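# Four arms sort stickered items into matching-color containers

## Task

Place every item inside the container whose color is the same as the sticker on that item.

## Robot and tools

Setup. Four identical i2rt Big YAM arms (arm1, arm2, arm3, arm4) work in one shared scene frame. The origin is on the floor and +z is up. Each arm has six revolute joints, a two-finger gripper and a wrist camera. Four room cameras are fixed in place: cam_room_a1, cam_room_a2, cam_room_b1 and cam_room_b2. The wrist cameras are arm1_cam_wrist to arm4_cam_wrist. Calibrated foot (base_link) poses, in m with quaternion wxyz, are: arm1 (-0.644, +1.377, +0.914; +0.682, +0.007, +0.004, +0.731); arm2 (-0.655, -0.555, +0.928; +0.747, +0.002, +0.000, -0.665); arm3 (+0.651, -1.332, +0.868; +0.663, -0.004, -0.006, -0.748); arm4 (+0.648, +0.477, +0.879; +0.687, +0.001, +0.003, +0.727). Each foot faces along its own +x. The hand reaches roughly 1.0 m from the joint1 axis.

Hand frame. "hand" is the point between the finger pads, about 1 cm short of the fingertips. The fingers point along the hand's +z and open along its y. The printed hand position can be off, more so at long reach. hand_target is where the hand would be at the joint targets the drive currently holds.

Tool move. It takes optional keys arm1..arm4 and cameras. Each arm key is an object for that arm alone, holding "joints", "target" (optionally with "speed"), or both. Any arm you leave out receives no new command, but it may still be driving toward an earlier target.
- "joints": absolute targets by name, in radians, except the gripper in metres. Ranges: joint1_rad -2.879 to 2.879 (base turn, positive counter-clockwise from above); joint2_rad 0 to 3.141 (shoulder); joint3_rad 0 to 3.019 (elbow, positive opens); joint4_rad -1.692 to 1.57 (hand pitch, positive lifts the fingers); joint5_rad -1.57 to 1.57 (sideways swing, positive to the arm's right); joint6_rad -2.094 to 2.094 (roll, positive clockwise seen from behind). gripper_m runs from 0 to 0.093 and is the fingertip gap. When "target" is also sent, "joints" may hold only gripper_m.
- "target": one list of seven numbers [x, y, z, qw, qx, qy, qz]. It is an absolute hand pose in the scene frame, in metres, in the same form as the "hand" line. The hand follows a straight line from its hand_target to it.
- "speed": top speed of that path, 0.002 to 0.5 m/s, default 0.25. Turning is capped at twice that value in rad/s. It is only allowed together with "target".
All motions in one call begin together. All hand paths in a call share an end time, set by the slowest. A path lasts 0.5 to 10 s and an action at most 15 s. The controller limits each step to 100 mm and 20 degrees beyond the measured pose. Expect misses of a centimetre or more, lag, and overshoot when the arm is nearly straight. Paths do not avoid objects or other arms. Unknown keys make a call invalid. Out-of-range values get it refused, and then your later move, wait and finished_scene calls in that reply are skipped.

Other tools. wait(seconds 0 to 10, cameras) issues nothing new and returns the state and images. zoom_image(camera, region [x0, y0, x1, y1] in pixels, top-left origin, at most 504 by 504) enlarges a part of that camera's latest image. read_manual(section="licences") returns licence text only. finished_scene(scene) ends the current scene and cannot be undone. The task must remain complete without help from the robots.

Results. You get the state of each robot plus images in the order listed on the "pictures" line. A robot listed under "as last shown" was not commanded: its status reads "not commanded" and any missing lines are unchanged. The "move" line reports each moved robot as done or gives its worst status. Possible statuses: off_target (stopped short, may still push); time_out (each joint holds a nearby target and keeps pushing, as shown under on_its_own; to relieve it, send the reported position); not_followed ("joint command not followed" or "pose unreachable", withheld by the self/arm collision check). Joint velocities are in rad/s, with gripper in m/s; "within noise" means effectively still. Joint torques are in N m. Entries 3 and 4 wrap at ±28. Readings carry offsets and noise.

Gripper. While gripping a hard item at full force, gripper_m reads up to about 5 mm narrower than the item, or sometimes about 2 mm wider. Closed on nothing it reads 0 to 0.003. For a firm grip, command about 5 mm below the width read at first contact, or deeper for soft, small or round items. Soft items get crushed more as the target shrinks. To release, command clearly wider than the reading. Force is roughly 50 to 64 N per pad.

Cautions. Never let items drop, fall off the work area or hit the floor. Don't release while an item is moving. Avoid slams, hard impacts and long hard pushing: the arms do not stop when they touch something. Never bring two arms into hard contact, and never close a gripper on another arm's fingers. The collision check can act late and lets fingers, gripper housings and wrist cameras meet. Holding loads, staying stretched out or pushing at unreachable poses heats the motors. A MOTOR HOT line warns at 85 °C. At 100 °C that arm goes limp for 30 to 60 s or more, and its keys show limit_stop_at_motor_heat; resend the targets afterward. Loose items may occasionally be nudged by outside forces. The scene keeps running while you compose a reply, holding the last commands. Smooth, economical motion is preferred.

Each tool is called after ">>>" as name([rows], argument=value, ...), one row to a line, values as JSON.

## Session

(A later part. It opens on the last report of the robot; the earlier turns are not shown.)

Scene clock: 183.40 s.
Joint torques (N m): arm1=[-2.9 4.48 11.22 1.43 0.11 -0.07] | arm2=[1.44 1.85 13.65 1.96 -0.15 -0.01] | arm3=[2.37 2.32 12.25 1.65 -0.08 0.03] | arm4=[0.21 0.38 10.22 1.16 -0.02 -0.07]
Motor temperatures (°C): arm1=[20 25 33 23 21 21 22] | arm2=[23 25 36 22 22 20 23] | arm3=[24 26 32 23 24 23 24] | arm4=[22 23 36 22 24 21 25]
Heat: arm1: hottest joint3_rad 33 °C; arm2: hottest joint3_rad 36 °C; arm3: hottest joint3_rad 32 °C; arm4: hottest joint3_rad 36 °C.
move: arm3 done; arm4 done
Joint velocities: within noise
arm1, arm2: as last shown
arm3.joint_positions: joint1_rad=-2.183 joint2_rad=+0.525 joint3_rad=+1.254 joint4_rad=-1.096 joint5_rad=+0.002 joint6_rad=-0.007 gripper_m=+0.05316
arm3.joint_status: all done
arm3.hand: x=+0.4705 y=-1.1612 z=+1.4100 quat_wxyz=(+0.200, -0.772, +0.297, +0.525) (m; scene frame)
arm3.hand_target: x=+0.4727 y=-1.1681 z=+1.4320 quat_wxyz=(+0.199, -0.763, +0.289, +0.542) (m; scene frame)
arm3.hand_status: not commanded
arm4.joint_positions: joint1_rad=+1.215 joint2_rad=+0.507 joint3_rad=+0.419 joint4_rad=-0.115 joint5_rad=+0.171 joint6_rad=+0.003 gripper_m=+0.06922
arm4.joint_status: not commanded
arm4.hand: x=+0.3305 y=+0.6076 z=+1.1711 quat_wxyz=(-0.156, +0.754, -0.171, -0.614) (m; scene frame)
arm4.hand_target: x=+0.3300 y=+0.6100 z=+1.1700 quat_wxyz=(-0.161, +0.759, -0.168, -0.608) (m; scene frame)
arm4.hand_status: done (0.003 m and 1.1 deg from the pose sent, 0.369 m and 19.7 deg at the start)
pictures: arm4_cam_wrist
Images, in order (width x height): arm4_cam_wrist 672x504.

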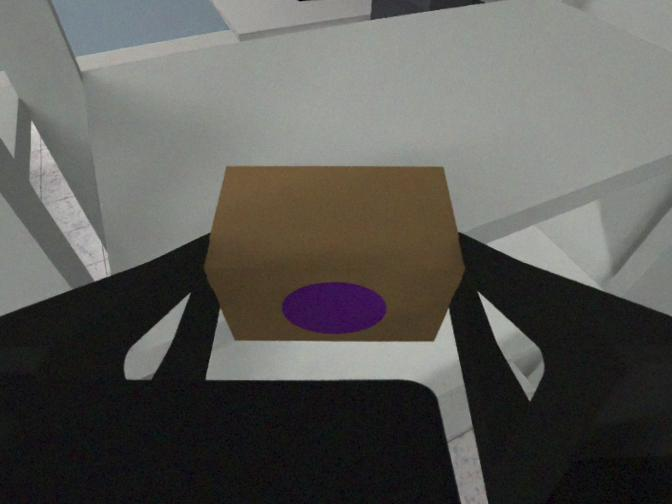

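>>> move(arm4={"joints":{"joint2_rad":0.53,"joint3_rad":1.3,"joint4_rad":-1.1,"joint5_rad":0,"joint6_rad":0}}, arm3={"joints":{"joint1_rad":1.075}}, cameras=[])

>>> move(arm4={"joints":{"joint1_rad":-1.217}}, arm3={"target":[1.155,-1.69,1.03,0,0.0436,0.999,0],"speed":0.3}, cameras=["arm3_cam_wrist"])

>>> move(arm4={"target":[1.13,0.685,1.03,0,0.0436,0.999,0],"speed":0.3}, cameras=["arm4_cam_wrist"])

Scene clock: 195.30 s.
Joint torques (N m): arm1=[-3.19 4.01 11.22 1.59 0.1 -0.04] | arm2=[1.49 2.02 13.63 1.92 -0.16 -0.02] | arm3=[2.08 2.67 12.12 1.65 0.11 0.01] | arm4=[0.44 2.2 10.63 1.02 -0.03 0]
Motor temperatures (°C): arm1=[20 24 33 23 21 21 22] | arm2=[23 25 37 22 22 20 23] | arm3=[24 25 32 23 24 23 24] | arm4=[22 23 36 22 24 21 25]
Heat: arm1: hottest joint3_rad 33 °C; arm2: hottest joint3_rad 37 °C; arm3: hottest joint3_rad 32 °C; arm4: hottest joint3_rad 36 °C.
move: arm3 done; arm4 done
Joint velocities: within noise
arm1: as last shown
arm2.joint_positions: joint1_rad=+1.104 joint2_rad=+0.523 joint3_rad=+1.253 joint4_rad=-1.085 joint5_rad=+0.003 joint6_rad=+0.008 gripper_m=+0.06593
arm2.joint_status: not commanded
arm2.hand: x=-0.4281 y=-0.6414 z=+1.4758 quat_wxyz=(-0.563, -0.148, -0.807, +0.097) (m; scene frame)
arm2.hand_target: x=-0.4335 y=-0.6366 z=+1.4950 quat_wxyz=(-0.573, -0.139, -0.802, +0.097) (m; scene frame)
arm2.hand_status: not commanded
arm3.joint_positions: joint1_rad=+1.064 joint2_rad=+0.525 joint3_rad=+1.254 joint4_rad=-1.096 joint5_rad=-0.002 joint6_rad=-0.006 gripper_m=+0.05321
arm3.joint_status: all done
arm3.hand: x=+0.8469 y=-1.4668 z=+1.4145 quat_wxyz=(-0.540, -0.248, -0.784, +0.181) (m; scene frame)
arm3.hand_target: x=+0.8428 y=-1.4607 z=+1.4365 quat_wxyz=(-0.556, -0.243, -0.774, +0.182) (m; scene frame)
arm3.hand_status: not commanded
arm4.joint_positions: joint1_rad=+1.214 joint2_rad=+0.530 joint3_rad=+1.258 joint4_rad=-1.090 joint5_rad=+0.004 joint6_rad=+0.002 gripper_m=+0.06922
arm4.joint_status: all done
arm4.hand: x=+0.4172 y=+0.5526 z=+1.4277 quat_wxyz=(-0.084, +0.812, -0.126, -0.563) (m; scene frame)
arm4.hand_target: x=+0.4254 y=+0.5512 z=+1.4465 quat_wxyz=(-0.087, +0.803, -0.126, -0.576) (m; scene frame)
arm4.hand_status: not commanded
pictures: none
No camera images: "cameras" was empty.

Scene clock: 198.37 s.
Joint torques (N m): arm1=[-3.14 3.37 11.15 1.5 0.1 -0.06] | arm2=[1.44 1.96 13.61 1.94 -0.16 -0.01] | arm3=[2.14 -23.53 13.08 -0.57 0.08 -0.11] | arm4=[0.79 2.32 10.59 1.05 0.06 0.03]
Motor temperatures (°C): arm1=[20 24 33 23 21 21 21] | arm2=[23 25 37 22 22 20 23] | arm3=[24 25 32 23 24 23 24] | arm4=[22 23 36 22 24 21 25]
Heat: arm1: hottest joint3_rad 33 °C; arm2: hottest joint3_rad 37 °C; arm3: hottest joint3_rad 32 °C; arm4: hottest joint3_rad 36 °C.
move: arm3 off_target; arm4 done
Joint velocities: within noise
arm1.joint_positions: joint1_rad=-2.416 joint2_rad=+0.532 joint3_rad=+1.281 joint4_rad=-1.091 joint5_rad=-0.002 joint6_rad=+0.008 gripper_m=+0.09294
arm1.joint_status: not commanded
arm1.hand: x=-0.4631 y=+1.2066 z=+1.4695 quat_wxyz=(-0.528, -0.311, -0.760, +0.217) (m; scene frame)
arm1.hand_target: x=-0.4687 y=+1.2079 z=+1.4777 quat_wxyz=(-0.530, -0.312, -0.756, +0.225) (m; scene frame)
arm1.hand_status: not commanded
arm2: as last shown
arm3.joint_positions: joint1_rad=+1.056 joint2_rad=+2.012 joint3_rad=+1.831 joint4_rad=-1.456 joint5_rad=-0.013 joint6_rad=-0.527 gripper_m=+0.05321
arm3.joint_status: not commanded
arm3.hand: x=+1.1383 y=-1.6873 z=+1.0031 quat_wxyz=(+0.023, -0.054, -0.998, -0.017) (m; scene frame)
arm3.hand_target: x=+1.1539 y=-1.6890 z=+1.0300 quat_wxyz=(+0.000, -0.044, -0.999, +0.000) (m; scene frame)
arm3.hand_status: off_target (0.032 m and 3.5 deg from the pose sent, 0.541 m and 74.9 deg at the start)
arm4.joint_positions: joint1_rad=-1.214 joint2_rad=+0.530 joint3_rad=+1.258 joint4_rad=-1.090 joint5_rad=+0.001 joint6_rad=+0.002 gripper_m=+0.06924
arm4.joint_status: all done
arm4.hand: x=+0.8746 y=+0.5770 z=+1.4254 quat_wxyz=(-0.554, +0.168, -0.807, -0.116) (m; scene frame)
arm4.hand_target: x=+0.8675 y=+0.5731 z=+1.4443 quat_wxyz=(-0.567, +0.166, -0.798, -0.117) (m; scene frame)
arm4.hand_status: not commanded
pictures: arm3_cam_wrist
Images, in order (width x height): arm3_cam_wrist 672x504.

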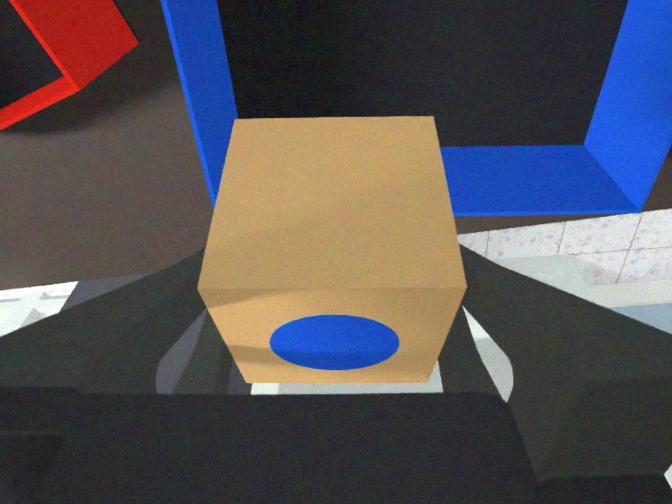

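Scene clock: 201.33 s.
Joint torques (N m): arm1=[-2.26 4.37 11.3 1.44 0.11 -0.02] | arm2=[1.38 1.85 13.64 1.98 -0.15 -0.02] | arm3=[1.9 -23.59 13.09 -0.59 0.07 -0.12] | arm4=[0.67 -18.73 11.41 -0.46 0.03 0.17]
Motor temperatures (°C): arm1=[20 24 33 23 21 21 21] | arm2=[23 25 37 22 22 20 23] | arm3=[24 25 32 23 24 23 24] | arm4=[22 23 36 22 24 21 25]
Heat: arm1: hottest joint3_rad 33 °C; arm2: hottest joint3_rad 37 °C; arm3: hottest joint3_rad 32 °C; arm4: hottest joint3_rad 36 °C.
move: arm4 off_target
Joint velocities: within noise
arm1, arm2, arm3: as last shown
arm3.joint_positions: joint1_rad=+1.056 joint2_rad=+2.012 joint3_rad=+1.831 joint4_rad=-1.456 joint5_rad=-0.013 joint6_rad=-0.528 gripper_m=+0.05321
arm4.joint_positions: joint1_rad=-1.214 joint2_rad=+1.741 joint3_rad=+1.440 joint4_rad=-1.307 joint5_rad=+0.002 joint6_rad=+0.480 gripper_m=+0.06924
arm4.joint_status: not commanded
arm4.hand: x=+1.1144 y=+0.6812 z=+1.0096 quat_wxyz=(+0.019, -0.033, -0.999, +0.011) (m; scene frame)
arm4.hand_target: x=+1.1291 y=+0.6845 z=+1.0302 quat_wxyz=(+0.000, -0.044, -0.999, +0.000) (m; scene frame)
arm4.hand_status: off_target (0.026 m and 2.7 deg from the pose sent, 0.483 m and 73.9 deg at the start)
pictures: arm4_cam_wrist
Images, in order (width x height): arm4_cam_wrist 672x504.

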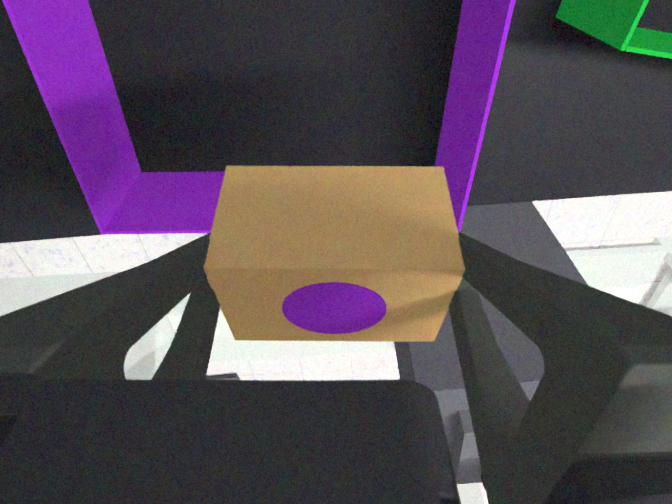

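>>> move(arm3={"target":[1.138,-1.739,0.92,0,0.0523,0.9986,0],"speed":0.2}, arm4={"target":[1.082,0.724,0.91,0,0.0349,0.9994,0],"speed":0.2}, cameras=["arm3_cam_wrist","arm4_cam_wrist"])

Scene clock: 210.37 s.
Joint torques (N m): arm1=[-2.78 4.07 11.06 1.35 0.12 -0.03] | arm2=[1.44 1.9 13.65 1.94 -0.16 -0.02] | arm3=[0.73 -24 8.55 0.28 0.03 -0.12] | arm4=[0.97 -16.85 7.45 0.42 0.06 0.18]
Motor temperatures (°C): arm1=[20 24 33 23 21 21 21] | arm2=[23 25 37 22 22 20 23] | arm3=[24 25 32 23 24 23 24] | arm4=[22 23 36 22 24 21 26]
Heat: arm1: hottest joint3_rad 33 °C; arm2: hottest joint3_rad 37 °C; arm3: hottest joint3_rad 32 °C; arm4: hottest joint3_rad 36 °C.
move: arm3 done; arm4 done
Joint velocities: within noise
arm1, arm2: as last shown
arm3.joint_positions: joint1_rad=+0.997 joint2_rad=+2.125 joint3_rad=+1.780 joint4_rad=-1.253 joint5_rad=-0.011 joint6_rad=-0.587 gripper_m=+0.05321
arm3.joint_status: not commanded
arm3.hand: x=+1.1372 y=-1.7342 z=+0.9159 quat_wxyz=(+0.006, -0.054, -0.998, -0.006) (m; scene frame)
arm3.hand_target: x=+1.1379 y=-1.7391 z=+0.9201 quat_wxyz=(+0.000, -0.052, -0.999, +0.000) (m; scene frame)
arm3.hand_status: done (0.006 m and 1.0 deg from the pose sent, 0.098 m and 3.2 deg at the start)
arm4.joint_positions: joint1_rad=-1.110 joint2_rad=+1.790 joint3_rad=+1.232 joint4_rad=-1.014 joint5_rad=+0.001 joint6_rad=+0.573 gripper_m=+0.06924
arm4.joint_status: not commanded
arm4.hand: x=+1.0780 y=+0.7214 z=+0.9138 quat_wxyz=(+0.002, -0.028, -1.000, +0.003) (m; scene frame)
arm4.hand_target: x=+1.0819 y=+0.7239 z=+0.9101 quat_wxyz=(+0.000, -0.035, -0.999, +0.000) (m; scene frame)
arm4.hand_status: done (0.006 m and 0.9 deg from the pose sent, 0.113 m and 2.5 deg at the start)
pictures: arm3_cam_wrist, arm4_cam_wrist
Images, in order (width x height): arm3_cam_wrist 672x504, arm4_cam_wrist 672x504.

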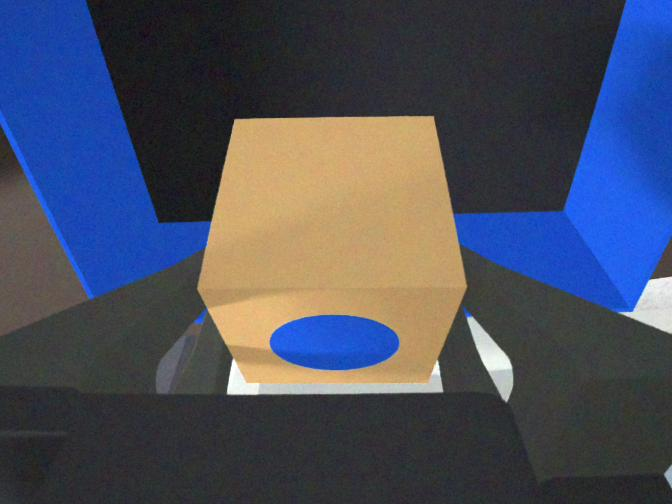

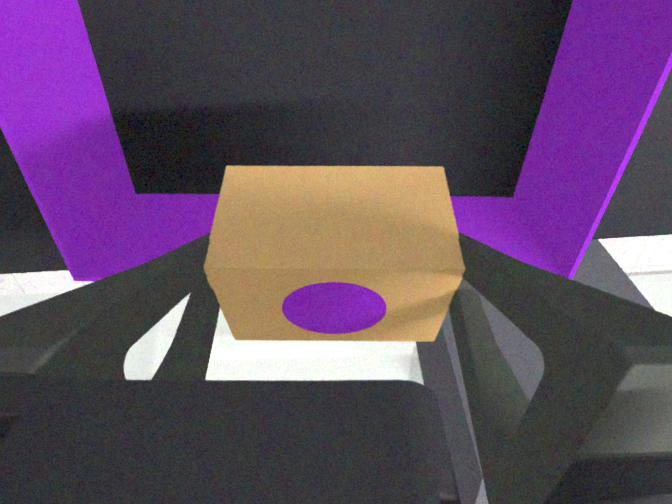

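>>> move(arm3={"target":[1.138,-1.746,0.83,0,0.0523,0.9986,0],"speed":0.15}, arm4={"target":[1.080,0.724,0.82,0,0.0349,0.9994,0],"speed":0.15}, cameras=[])

>>> move(arm3={"target":[1.138,-1.746,0.79,0,0.0523,0.9986,0],"speed":0.08}, arm4={"target":[1.080,0.724,0.775,0,0.0349,0.9994,0],"speed":0.08}, cameras=["arm3_cam_wrist","arm4_cam_wrist"])

Scene clock: 219.70 s.
Joint torques (N m): arm1=[-2.78 4.25 11.29 1.44 0.08 -0.05] | arm2=[1.49 2.02 13.67 1.96 -0.16 -0.02] | arm3=[0.15 -24.18 7.75 0.31 0.04 -0.13] | arm4=[0.79 -17.49 6.3 0.5 0.08 0.16]
Motor temperatures (°C): arm1=[20 24 33 23 21 21 21] | arm2=[23 25 37 22 22 20 23] | arm3=[24 25 32 23 24 23 24] | arm4=[22 24 35 22 24 21 26]
Heat: arm1: hottest joint3_rad 33 °C; arm2: hottest joint3_rad 37 °C; arm3: hottest joint3_rad 32 °C; arm4: hottest joint3_rad 35 °C.
move: arm3 done; arm4 done
Joint velocities: within noise
arm1, arm2: as last shown
arm3.joint_positions: joint1_rad=+0.997 joint2_rad=+2.233 joint3_rad=+1.721 joint4_rad=-1.081 joint5_rad=-0.011 joint6_rad=-0.594 gripper_m=+0.05321
arm3.joint_status: not commanded
arm3.hand: x=+1.1404 y=-1.7380 z=+0.8283 quat_wxyz=(+0.005, -0.050, -0.999, -0.004) (m; scene frame)
arm3.hand_target: x=+1.1380 y=-1.7460 z=+0.8300 quat_wxyz=(+0.000, -0.052, -0.999, +0.000) (m; scene frame)
arm3.hand_status: done (0.009 m and 0.8 deg from the pose sent, 0.087 m and 1.0 deg at the start)
arm4.joint_positions: joint1_rad=-1.110 joint2_rad=+1.937 joint3_rad=+1.165 joint4_rad=-0.799 joint5_rad=+0.001 joint6_rad=+0.576 gripper_m=+0.06924
arm4.joint_status: not commanded
arm4.hand: x=+1.0777 y=+0.7211 z=+0.8236 quat_wxyz=(+0.002, -0.029, -1.000, +0.003) (m; scene frame)
arm4.hand_target: x=+1.0801 y=+0.7240 z=+0.8201 quat_wxyz=(+0.000, -0.035, -0.999, +0.000) (m; scene frame)
arm4.hand_status: done (0.005 m and 0.8 deg from the pose sent, 0.094 m and 0.9 deg at the start)
pictures: none
No camera images: "cameras" was empty.

Scene clock: 220.87 s.
Joint torques (N m): arm1=[-2.49 3.66 11.19 1.25 0.07 -0.05] | arm2=[1.38 1.85 13.64 1.94 -0.16 -0.02] | arm3=[0.26 -23.65 7.24 0.35 0.03 -0.12] | arm4=[1.49 -18.08 5.45 0.5 0.06 0.19]
Motor temperatures (°C): arm1=[20 24 33 23 21 21 21] | arm2=[23 25 37 22 22 20 23] | arm3=[24 25 32 23 24 23 24] | arm4=[22 24 35 22 24 21 26]
Heat: arm1: hottest joint3_rad 33 °C; arm2: hottest joint3_rad 37 °C; arm3: hottest joint3_rad 32 °C; arm4: hottest joint3_rad 35 °C.
move: arm3 done; arm4 done
Joint velocities: within noise
arm1, arm2: as last shown
arm3.joint_positions: joint1_rad=+0.997 joint2_rad=+2.278 joint3_rad=+1.708 joint4_rad=-1.010 joint5_rad=-0.011 joint6_rad=-0.594 gripper_m=+0.05321
arm3.joint_status: not commanded
arm3.hand: x=+1.1426 y=-1.7402 z=+0.7956 quat_wxyz=(+0.000, -0.050, -0.999, -0.001) (m; scene frame)
arm3.hand_target: x=+1.1379 y=-1.7459 z=+0.7900 quat_wxyz=(+0.000, -0.052, -0.999, +0.000) (m; scene frame)
arm3.hand_status: done (0.009 m and 0.2 deg from the pose sent, 0.039 m and 0.8 deg at the start)
arm4.joint_positions: joint1_rad=-1.110 joint2_rad=+2.020 joint3_rad=+1.157 joint4_rad=-0.700 joint5_rad=+0.001 joint6_rad=+0.576 gripper_m=+0.06924
arm4.joint_status: not commanded
arm4.hand: x=+1.0803 y=+0.7226 z=+0.7823 quat_wxyz=(-0.001, -0.029, -1.000, +0.000) (m; scene frame)
arm4.hand_target: x=+1.0799 y=+0.7239 z=+0.7751 quat_wxyz=(+0.000, -0.035, -0.999, +0.000) (m; scene frame)
arm4.hand_status: done (0.007 m and 0.7 deg from the pose sent, 0.049 m and 0.8 deg at the start)
pictures: arm3_cam_wrist, arm4_cam_wrist
Images, in order (width x height): arm3_cam_wrist 672x504, arm4_cam_wrist 672x504.

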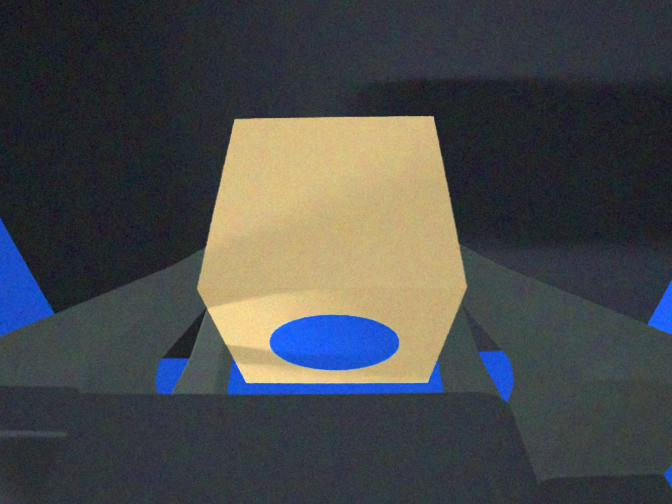

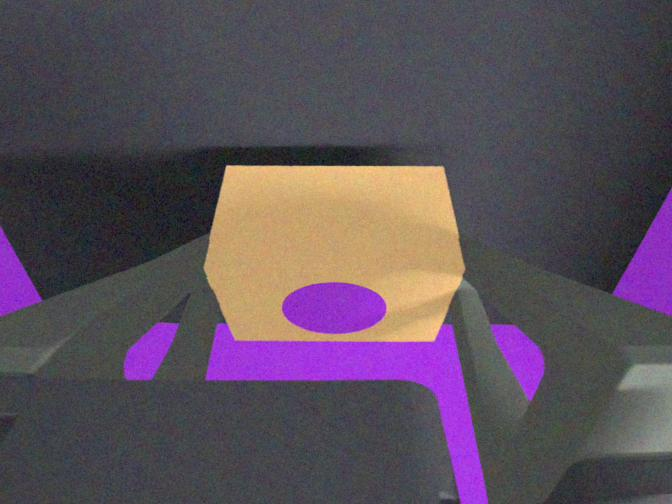

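>>> move(arm3={"target":[1.138,-1.746,0.77,0,0.0523,0.9986,0],"speed":0.04}, arm4={"target":[1.08,0.724,0.76,0,0.0349,0.9994,0],"speed":0.04}, cameras=[])

>>> move(arm3={"target":[1.138,-1.746,0.755,0,0.0523,0.9986,0],"speed":0.04}, arm4={"target":[1.08,0.724,0.748,0,0.0349,0.9994,0],"speed":0.04}, cameras=[])

Scene clock: 232.83 s.
Joint torques (N m): arm1=[-2.9 3.43 11.21 1.58 0.12 -0.05] | arm2=[1.49 1.96 13.64 1.96 -0.16 -0.02] | arm3=[0.26 -23.3 6.9 0.36 0.03 -0.13] | arm4=[0.44 -17.73 5.15 0.43 0.06 0.18]
Motor temperatures (°C): arm1=[20 24 33 23 21 21 21] | arm2=[23 25 37 22 22 20 23] | arm3=[24 25 31 23 24 23 24] | arm4=[22 24 34 22 24 21 26]
Heat: arm1: hottest joint3_rad 33 °C; arm2: hottest joint3_rad 37 °C; arm3: hottest joint3_rad 31 °C; arm4: hottest joint3_rad 34 °C.
move: arm3 off_target; arm4 off_target
Joint velocities: within noise
arm1, arm2: as last shown
arm3.joint_positions: joint1_rad=+0.997 joint2_rad=+2.304 joint3_rad=+1.708 joint4_rad=-0.976 joint5_rad=-0.011 joint6_rad=-0.594 gripper_m=+0.05321
arm3.joint_status: not commanded
arm3.hand: x=+1.1449 y=-1.7423 z=+0.7800 quat_wxyz=(-0.004, -0.050, -0.999, +0.002) (m; scene frame)
arm3.hand_target: x=+1.1378 y=-1.7458 z=+0.7700 quat_wxyz=(+0.000, -0.052, -0.999, +0.000) (m; scene frame)
arm3.hand_status: off_target (0.013 m and 0.6 deg from the pose sent, 0.027 m and 0.2 deg at the start)
arm4.joint_positions: joint1_rad=-1.110 joint2_rad=+2.045 joint3_rad=+1.157 joint4_rad=-0.668 joint5_rad=+0.001 joint6_rad=+0.576 gripper_m=+0.06924
arm4.joint_status: not commanded
arm4.hand: x=+1.0820 y=+0.7236 z=+0.7706 quat_wxyz=(-0.004, -0.029, -1.000, -0.001) (m; scene frame)
arm4.hand_target: x=+1.0798 y=+0.7238 z=+0.7602 quat_wxyz=(+0.000, -0.035, -0.999, +0.000) (m; scene frame)
arm4.hand_status: off_target (0.011 m and 0.8 deg from the pose sent, 0.022 m and 0.7 deg at the start)
pictures: none
No camera images: "cameras" was empty.

Scene clock: 233.80 s.
Joint torques (N m): arm1=[-2.32 3.49 11.06 1.48 0.08 -0.05] | arm2=[1.32 1.9 13.6 1.95 -0.16 -0.01] | arm3=[0.32 -21.54 6.54 0.81 0.02 -0.11] | arm4=[0.85 -16.56 5.14 0.59 0.09 0.18]
Motor temperatures (°C): arm1=[20 24 33 23 21 21 21] | arm2=[23 25 37 22 22 20 23] | arm3=[24 25 31 23 24 23 24] | arm4=[22 24 34 22 24 21 26]
Heat: arm1: hottest joint3_rad 33 °C; arm2: hottest joint3_rad 37 °C; arm3: hottest joint3_rad 31 °C; arm4: hottest joint3_rad 34 °C.
move: arm3 off_target; arm4 off_target
Joint velocities: within noise
arm1, arm2: as last shown
arm3.joint_positions: joint1_rad=+0.997 joint2_rad=+2.308 joint3_rad=+1.708 joint4_rad=-0.961 joint5_rad=-0.011 joint6_rad=-0.594 gripper_m=+0.05321
arm3.joint_status: not commanded
arm3.hand: x=+1.1470 y=-1.7441 z=+0.7775 quat_wxyz=(-0.008, -0.050, -0.999, +0.005) (m; scene frame)
arm3.hand_target: x=+1.1374 y=-1.7454 z=+0.7554 quat_wxyz=(+0.000, -0.052, -0.999, +0.000) (m; scene frame)
arm3.hand_status: off_target (0.024 m and 1.2 deg from the pose sent, 0.026 m and 0.6 deg at the start)
arm4.joint_positions: joint1_rad=-1.110 joint2_rad=+2.057 joint3_rad=+1.157 joint4_rad=-0.650 joint5_rad=+0.000 joint6_rad=+0.576 gripper_m=+0.06924
arm4.joint_status: not commanded
arm4.hand: x=+1.0833 y=+0.7245 z=+0.7648 quat_wxyz=(-0.007, -0.029, -1.000, -0.004) (m; scene frame)
arm4.hand_target: x=+1.0796 y=+0.7237 z=+0.7486 quat_wxyz=(+0.000, -0.035, -0.999, +0.000) (m; scene frame)
arm4.hand_status: off_target (0.017 m and 1.1 deg from the pose sent, 0.023 m and 0.8 deg at the start)
pictures: none
No camera images: "cameras" was empty.

>>> move(arm3={"target":[1.143,-1.744,0.772,0,0.0523,0.9986,0],"speed":0.04,"joints":{"gripper_m":0.067}}, arm4={"target":[1.081,0.724,0.757,0,0.0349,0.9994,0],"speed":0.04,"joints":{"gripper_m":0.084}}, cameras=[])

>>> move(arm3={"target":[1.14,-1.746,0.96,0,0.0523,0.9986,0],"speed":0.2}, arm4={"target":[1.08,0.724,0.96,0,0.0349,0.9994,0],"speed":0.2}, cameras=["arm3_cam_wrist","arm4_cam_wrist","cam_room_a1","cam_room_a2"])

Scene clock: 242.53 s.
Joint torques (N m): arm1=[-2.49 3.96 11.14 1.55 0.13 -0.06] | arm2=[1.38 1.9 13.63 1.96 -0.15 -0.01] | arm3=[0.85 -23.65 7.8 -0.36 0.02 -0.05] | arm4=[1.03 -17.96 5.48 -0.06 0.11 0.15]
Motor temperatures (°C): arm1=[20 24 33 23 21 21 21] | arm2=[23 25 38 22 22 20 23] | arm3=[24 26 31 23 24 23 24] | arm4=[22 24 34 22 24 21 26]
Heat: arm1: hottest joint3_rad 33 °C; arm2: hottest joint3_rad 38 °C; arm3: hottest joint3_rad 31 °C; arm4: hottest joint3_rad 34 °C.
move: arm3 done; arm4 done
Joint velocities: within noise
arm1: as last shown
arm2.joint_positions: joint1_rad=+1.104 joint2_rad=+0.523 joint3_rad=+1.253 joint4_rad=-1.085 joint5_rad=+0.003 joint6_rad=+0.008 gripper_m=+0.06593
arm2.joint_status: not commanded
arm2.hand: x=-0.4281 y=-0.6414 z=+1.4758 quat_wxyz=(-0.563, -0.148, -0.807, +0.097) (m; scene frame)
arm2.hand_target: x=-0.4335 y=-0.6366 z=+1.4950 quat_wxyz=(-0.573, -0.139, -0.802, +0.097) (m; scene frame)
arm2.hand_status: not commanded
arm3.joint_positions: joint1_rad=+0.997 joint2_rad=+2.310 joint3_rad=+1.708 joint4_rad=-0.967 joint5_rad=-0.011 joint6_rad=-0.594 gripper_m=+0.06696
arm3.joint_status: all done
arm3.hand: x=+1.1455 y=-1.7430 z=+0.7763 quat_wxyz=(-0.005, -0.050, -0.999, +0.003) (m; scene frame)
arm3.hand_target: x=+1.1429 y=-1.7440 z=+0.7720 quat_wxyz=(+0.000, -0.052, -0.999, +0.000) (m; scene frame)
arm3.hand_status: done (0.005 m and 0.7 deg from the pose sent, 0.007 m and 1.2 deg at the start)
arm4.joint_positions: joint1_rad=-1.110 joint2_rad=+2.059 joint3_rad=+1.157 joint4_rad=-0.648 joint5_rad=+0.000 joint6_rad=+0.576 gripper_m=+0.08391
arm4.joint_status: all done
arm4.hand: x=+1.0833 y=+0.7245 z=+0.7639 quat_wxyz=(-0.007, -0.029, -1.000, -0.004) (m; scene frame)
arm4.hand_target: x=+1.0809 y=+0.7239 z=+0.7570 quat_wxyz=(+0.000, -0.035, -0.999, +0.000) (m; scene frame)
arm4.hand_status: done (0.007 m and 1.1 deg from the pose sent, 0.008 m and 1.1 deg at the start)
pictures: none
No camera images: "cameras" was empty.

Scene clock: 244.23 s.
Joint torques (N m): arm1=[-2.73 3.9 11.12 1.54 0.1 -0.06] | arm2=[1.49 1.9 13.63 1.95 -0.16 -0.01] | arm3=[0.38 -24.06 12.04 -0.51 0.04 -0.12] | arm4=[0.79 -17.38 9.72 -0.28 0.08 0.16]
Motor temperatures (°C): arm1=[20 24 33 23 21 21 21] | arm2=[23 25 38 22 22 20 23] | arm3=[24 26 31 23 24 23 24] | arm4=[22 24 34 22 24 21 26]
Heat: arm1: hottest joint3_rad 33 °C; arm2: hottest joint3_rad 38 °C; arm3: hottest joint3_rad 31 °C; arm4: hottest joint3_rad 34 °C.
move: arm3 off_target; arm4 off_target
Joint velocities: within noise
arm1.joint_positions: joint1_rad=-2.416 joint2_rad=+0.532 joint3_rad=+1.281 joint4_rad=-1.091 joint5_rad=-0.002 joint6_rad=+0.008 gripper_m=+0.09294
arm1.joint_status: not commanded
arm1.hand: x=-0.4631 y=+1.2066 z=+1.4695 quat_wxyz=(-0.528, -0.311, -0.760, +0.217) (m; scene frame)
arm1.hand_target: x=-0.4687 y=+1.2079 z=+1.4777 quat_wxyz=(-0.530, -0.312, -0.756, +0.225) (m; scene frame)
arm1.hand_status: not commanded
arm2: as last shown
arm3.joint_positions: joint1_rad=+0.997 joint2_rad=+2.107 joint3_rad=+1.820 joint4_rad=-1.333 joint5_rad=-0.011 joint6_rad=-0.594 gripper_m=+0.06696
arm3.joint_status: not commanded
arm3.hand: x=+1.1341 y=-1.7314 z=+0.9414 quat_wxyz=(+0.016, -0.051, -0.999, -0.012) (m; scene frame)
arm3.hand_target: x=+1.1392 y=-1.7455 z=+0.9603 quat_wxyz=(+0.000, -0.052, -0.999, +0.000) (m; scene frame)
arm3.hand_status: off_target (0.024 m and 2.3 deg from the pose sent, 0.184 m and 0.7 deg at the start)
arm4.joint_positions: joint1_rad=-1.110 joint2_rad=+1.734 joint3_rad=+1.255 joint4_rad=-1.111 joint5_rad=+0.000 joint6_rad=+0.576 gripper_m=+0.08391
arm4.joint_status: not commanded
arm4.hand: x=+1.0697 y=+0.7169 z=+0.9477 quat_wxyz=(+0.011, -0.029, -0.999, +0.007) (m; scene frame)
arm4.hand_target: x=+1.0796 y=+0.7237 z=+0.9601 quat_wxyz=(+0.000, -0.035, -0.999, +0.000) (m; scene frame)
arm4.hand_status: off_target (0.018 m and 1.6 deg from the pose sent, 0.196 m and 1.1 deg at the start)
pictures: arm3_cam_wrist, arm4_cam_wrist, cam_room_a1, cam_room_a2
Images, in order (width x height): arm3_cam_wrist 672x504, arm4_cam_wrist 672x504, cam_room_a1 672x504, cam_room_a2 672x504.

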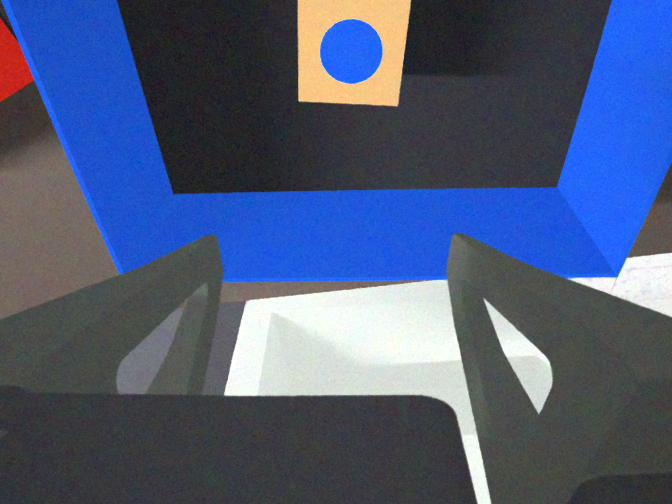

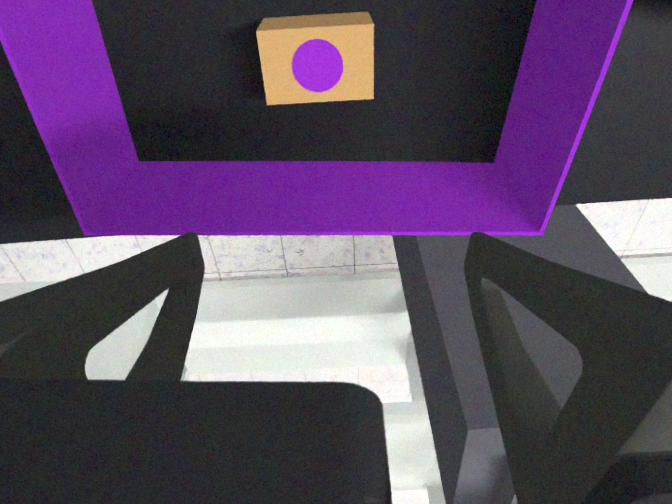

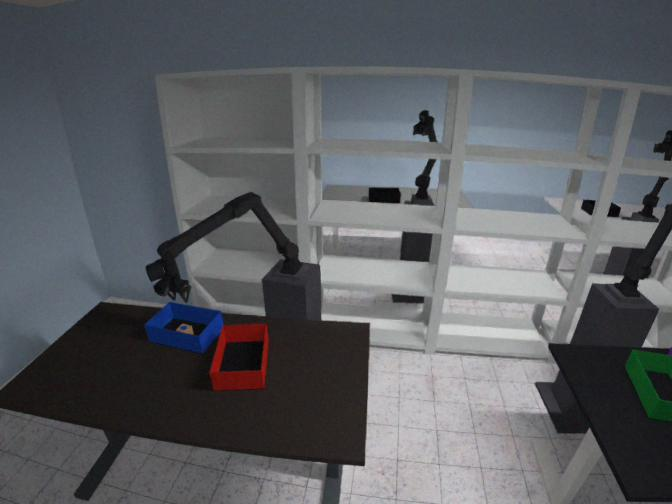

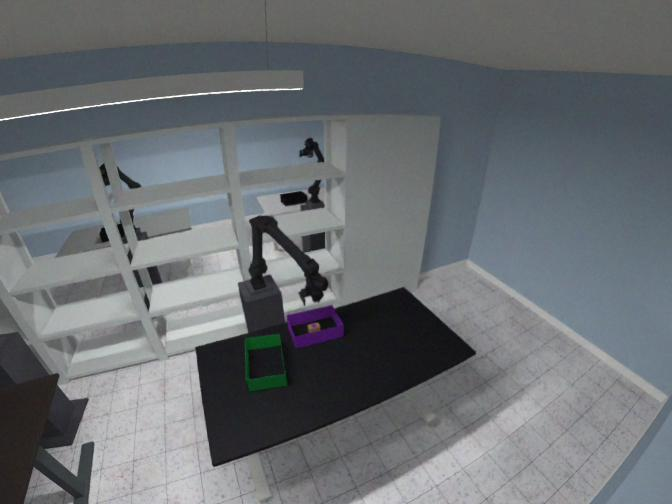

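>>> finished_scene(scene=3)

The scene is finished: the task was done.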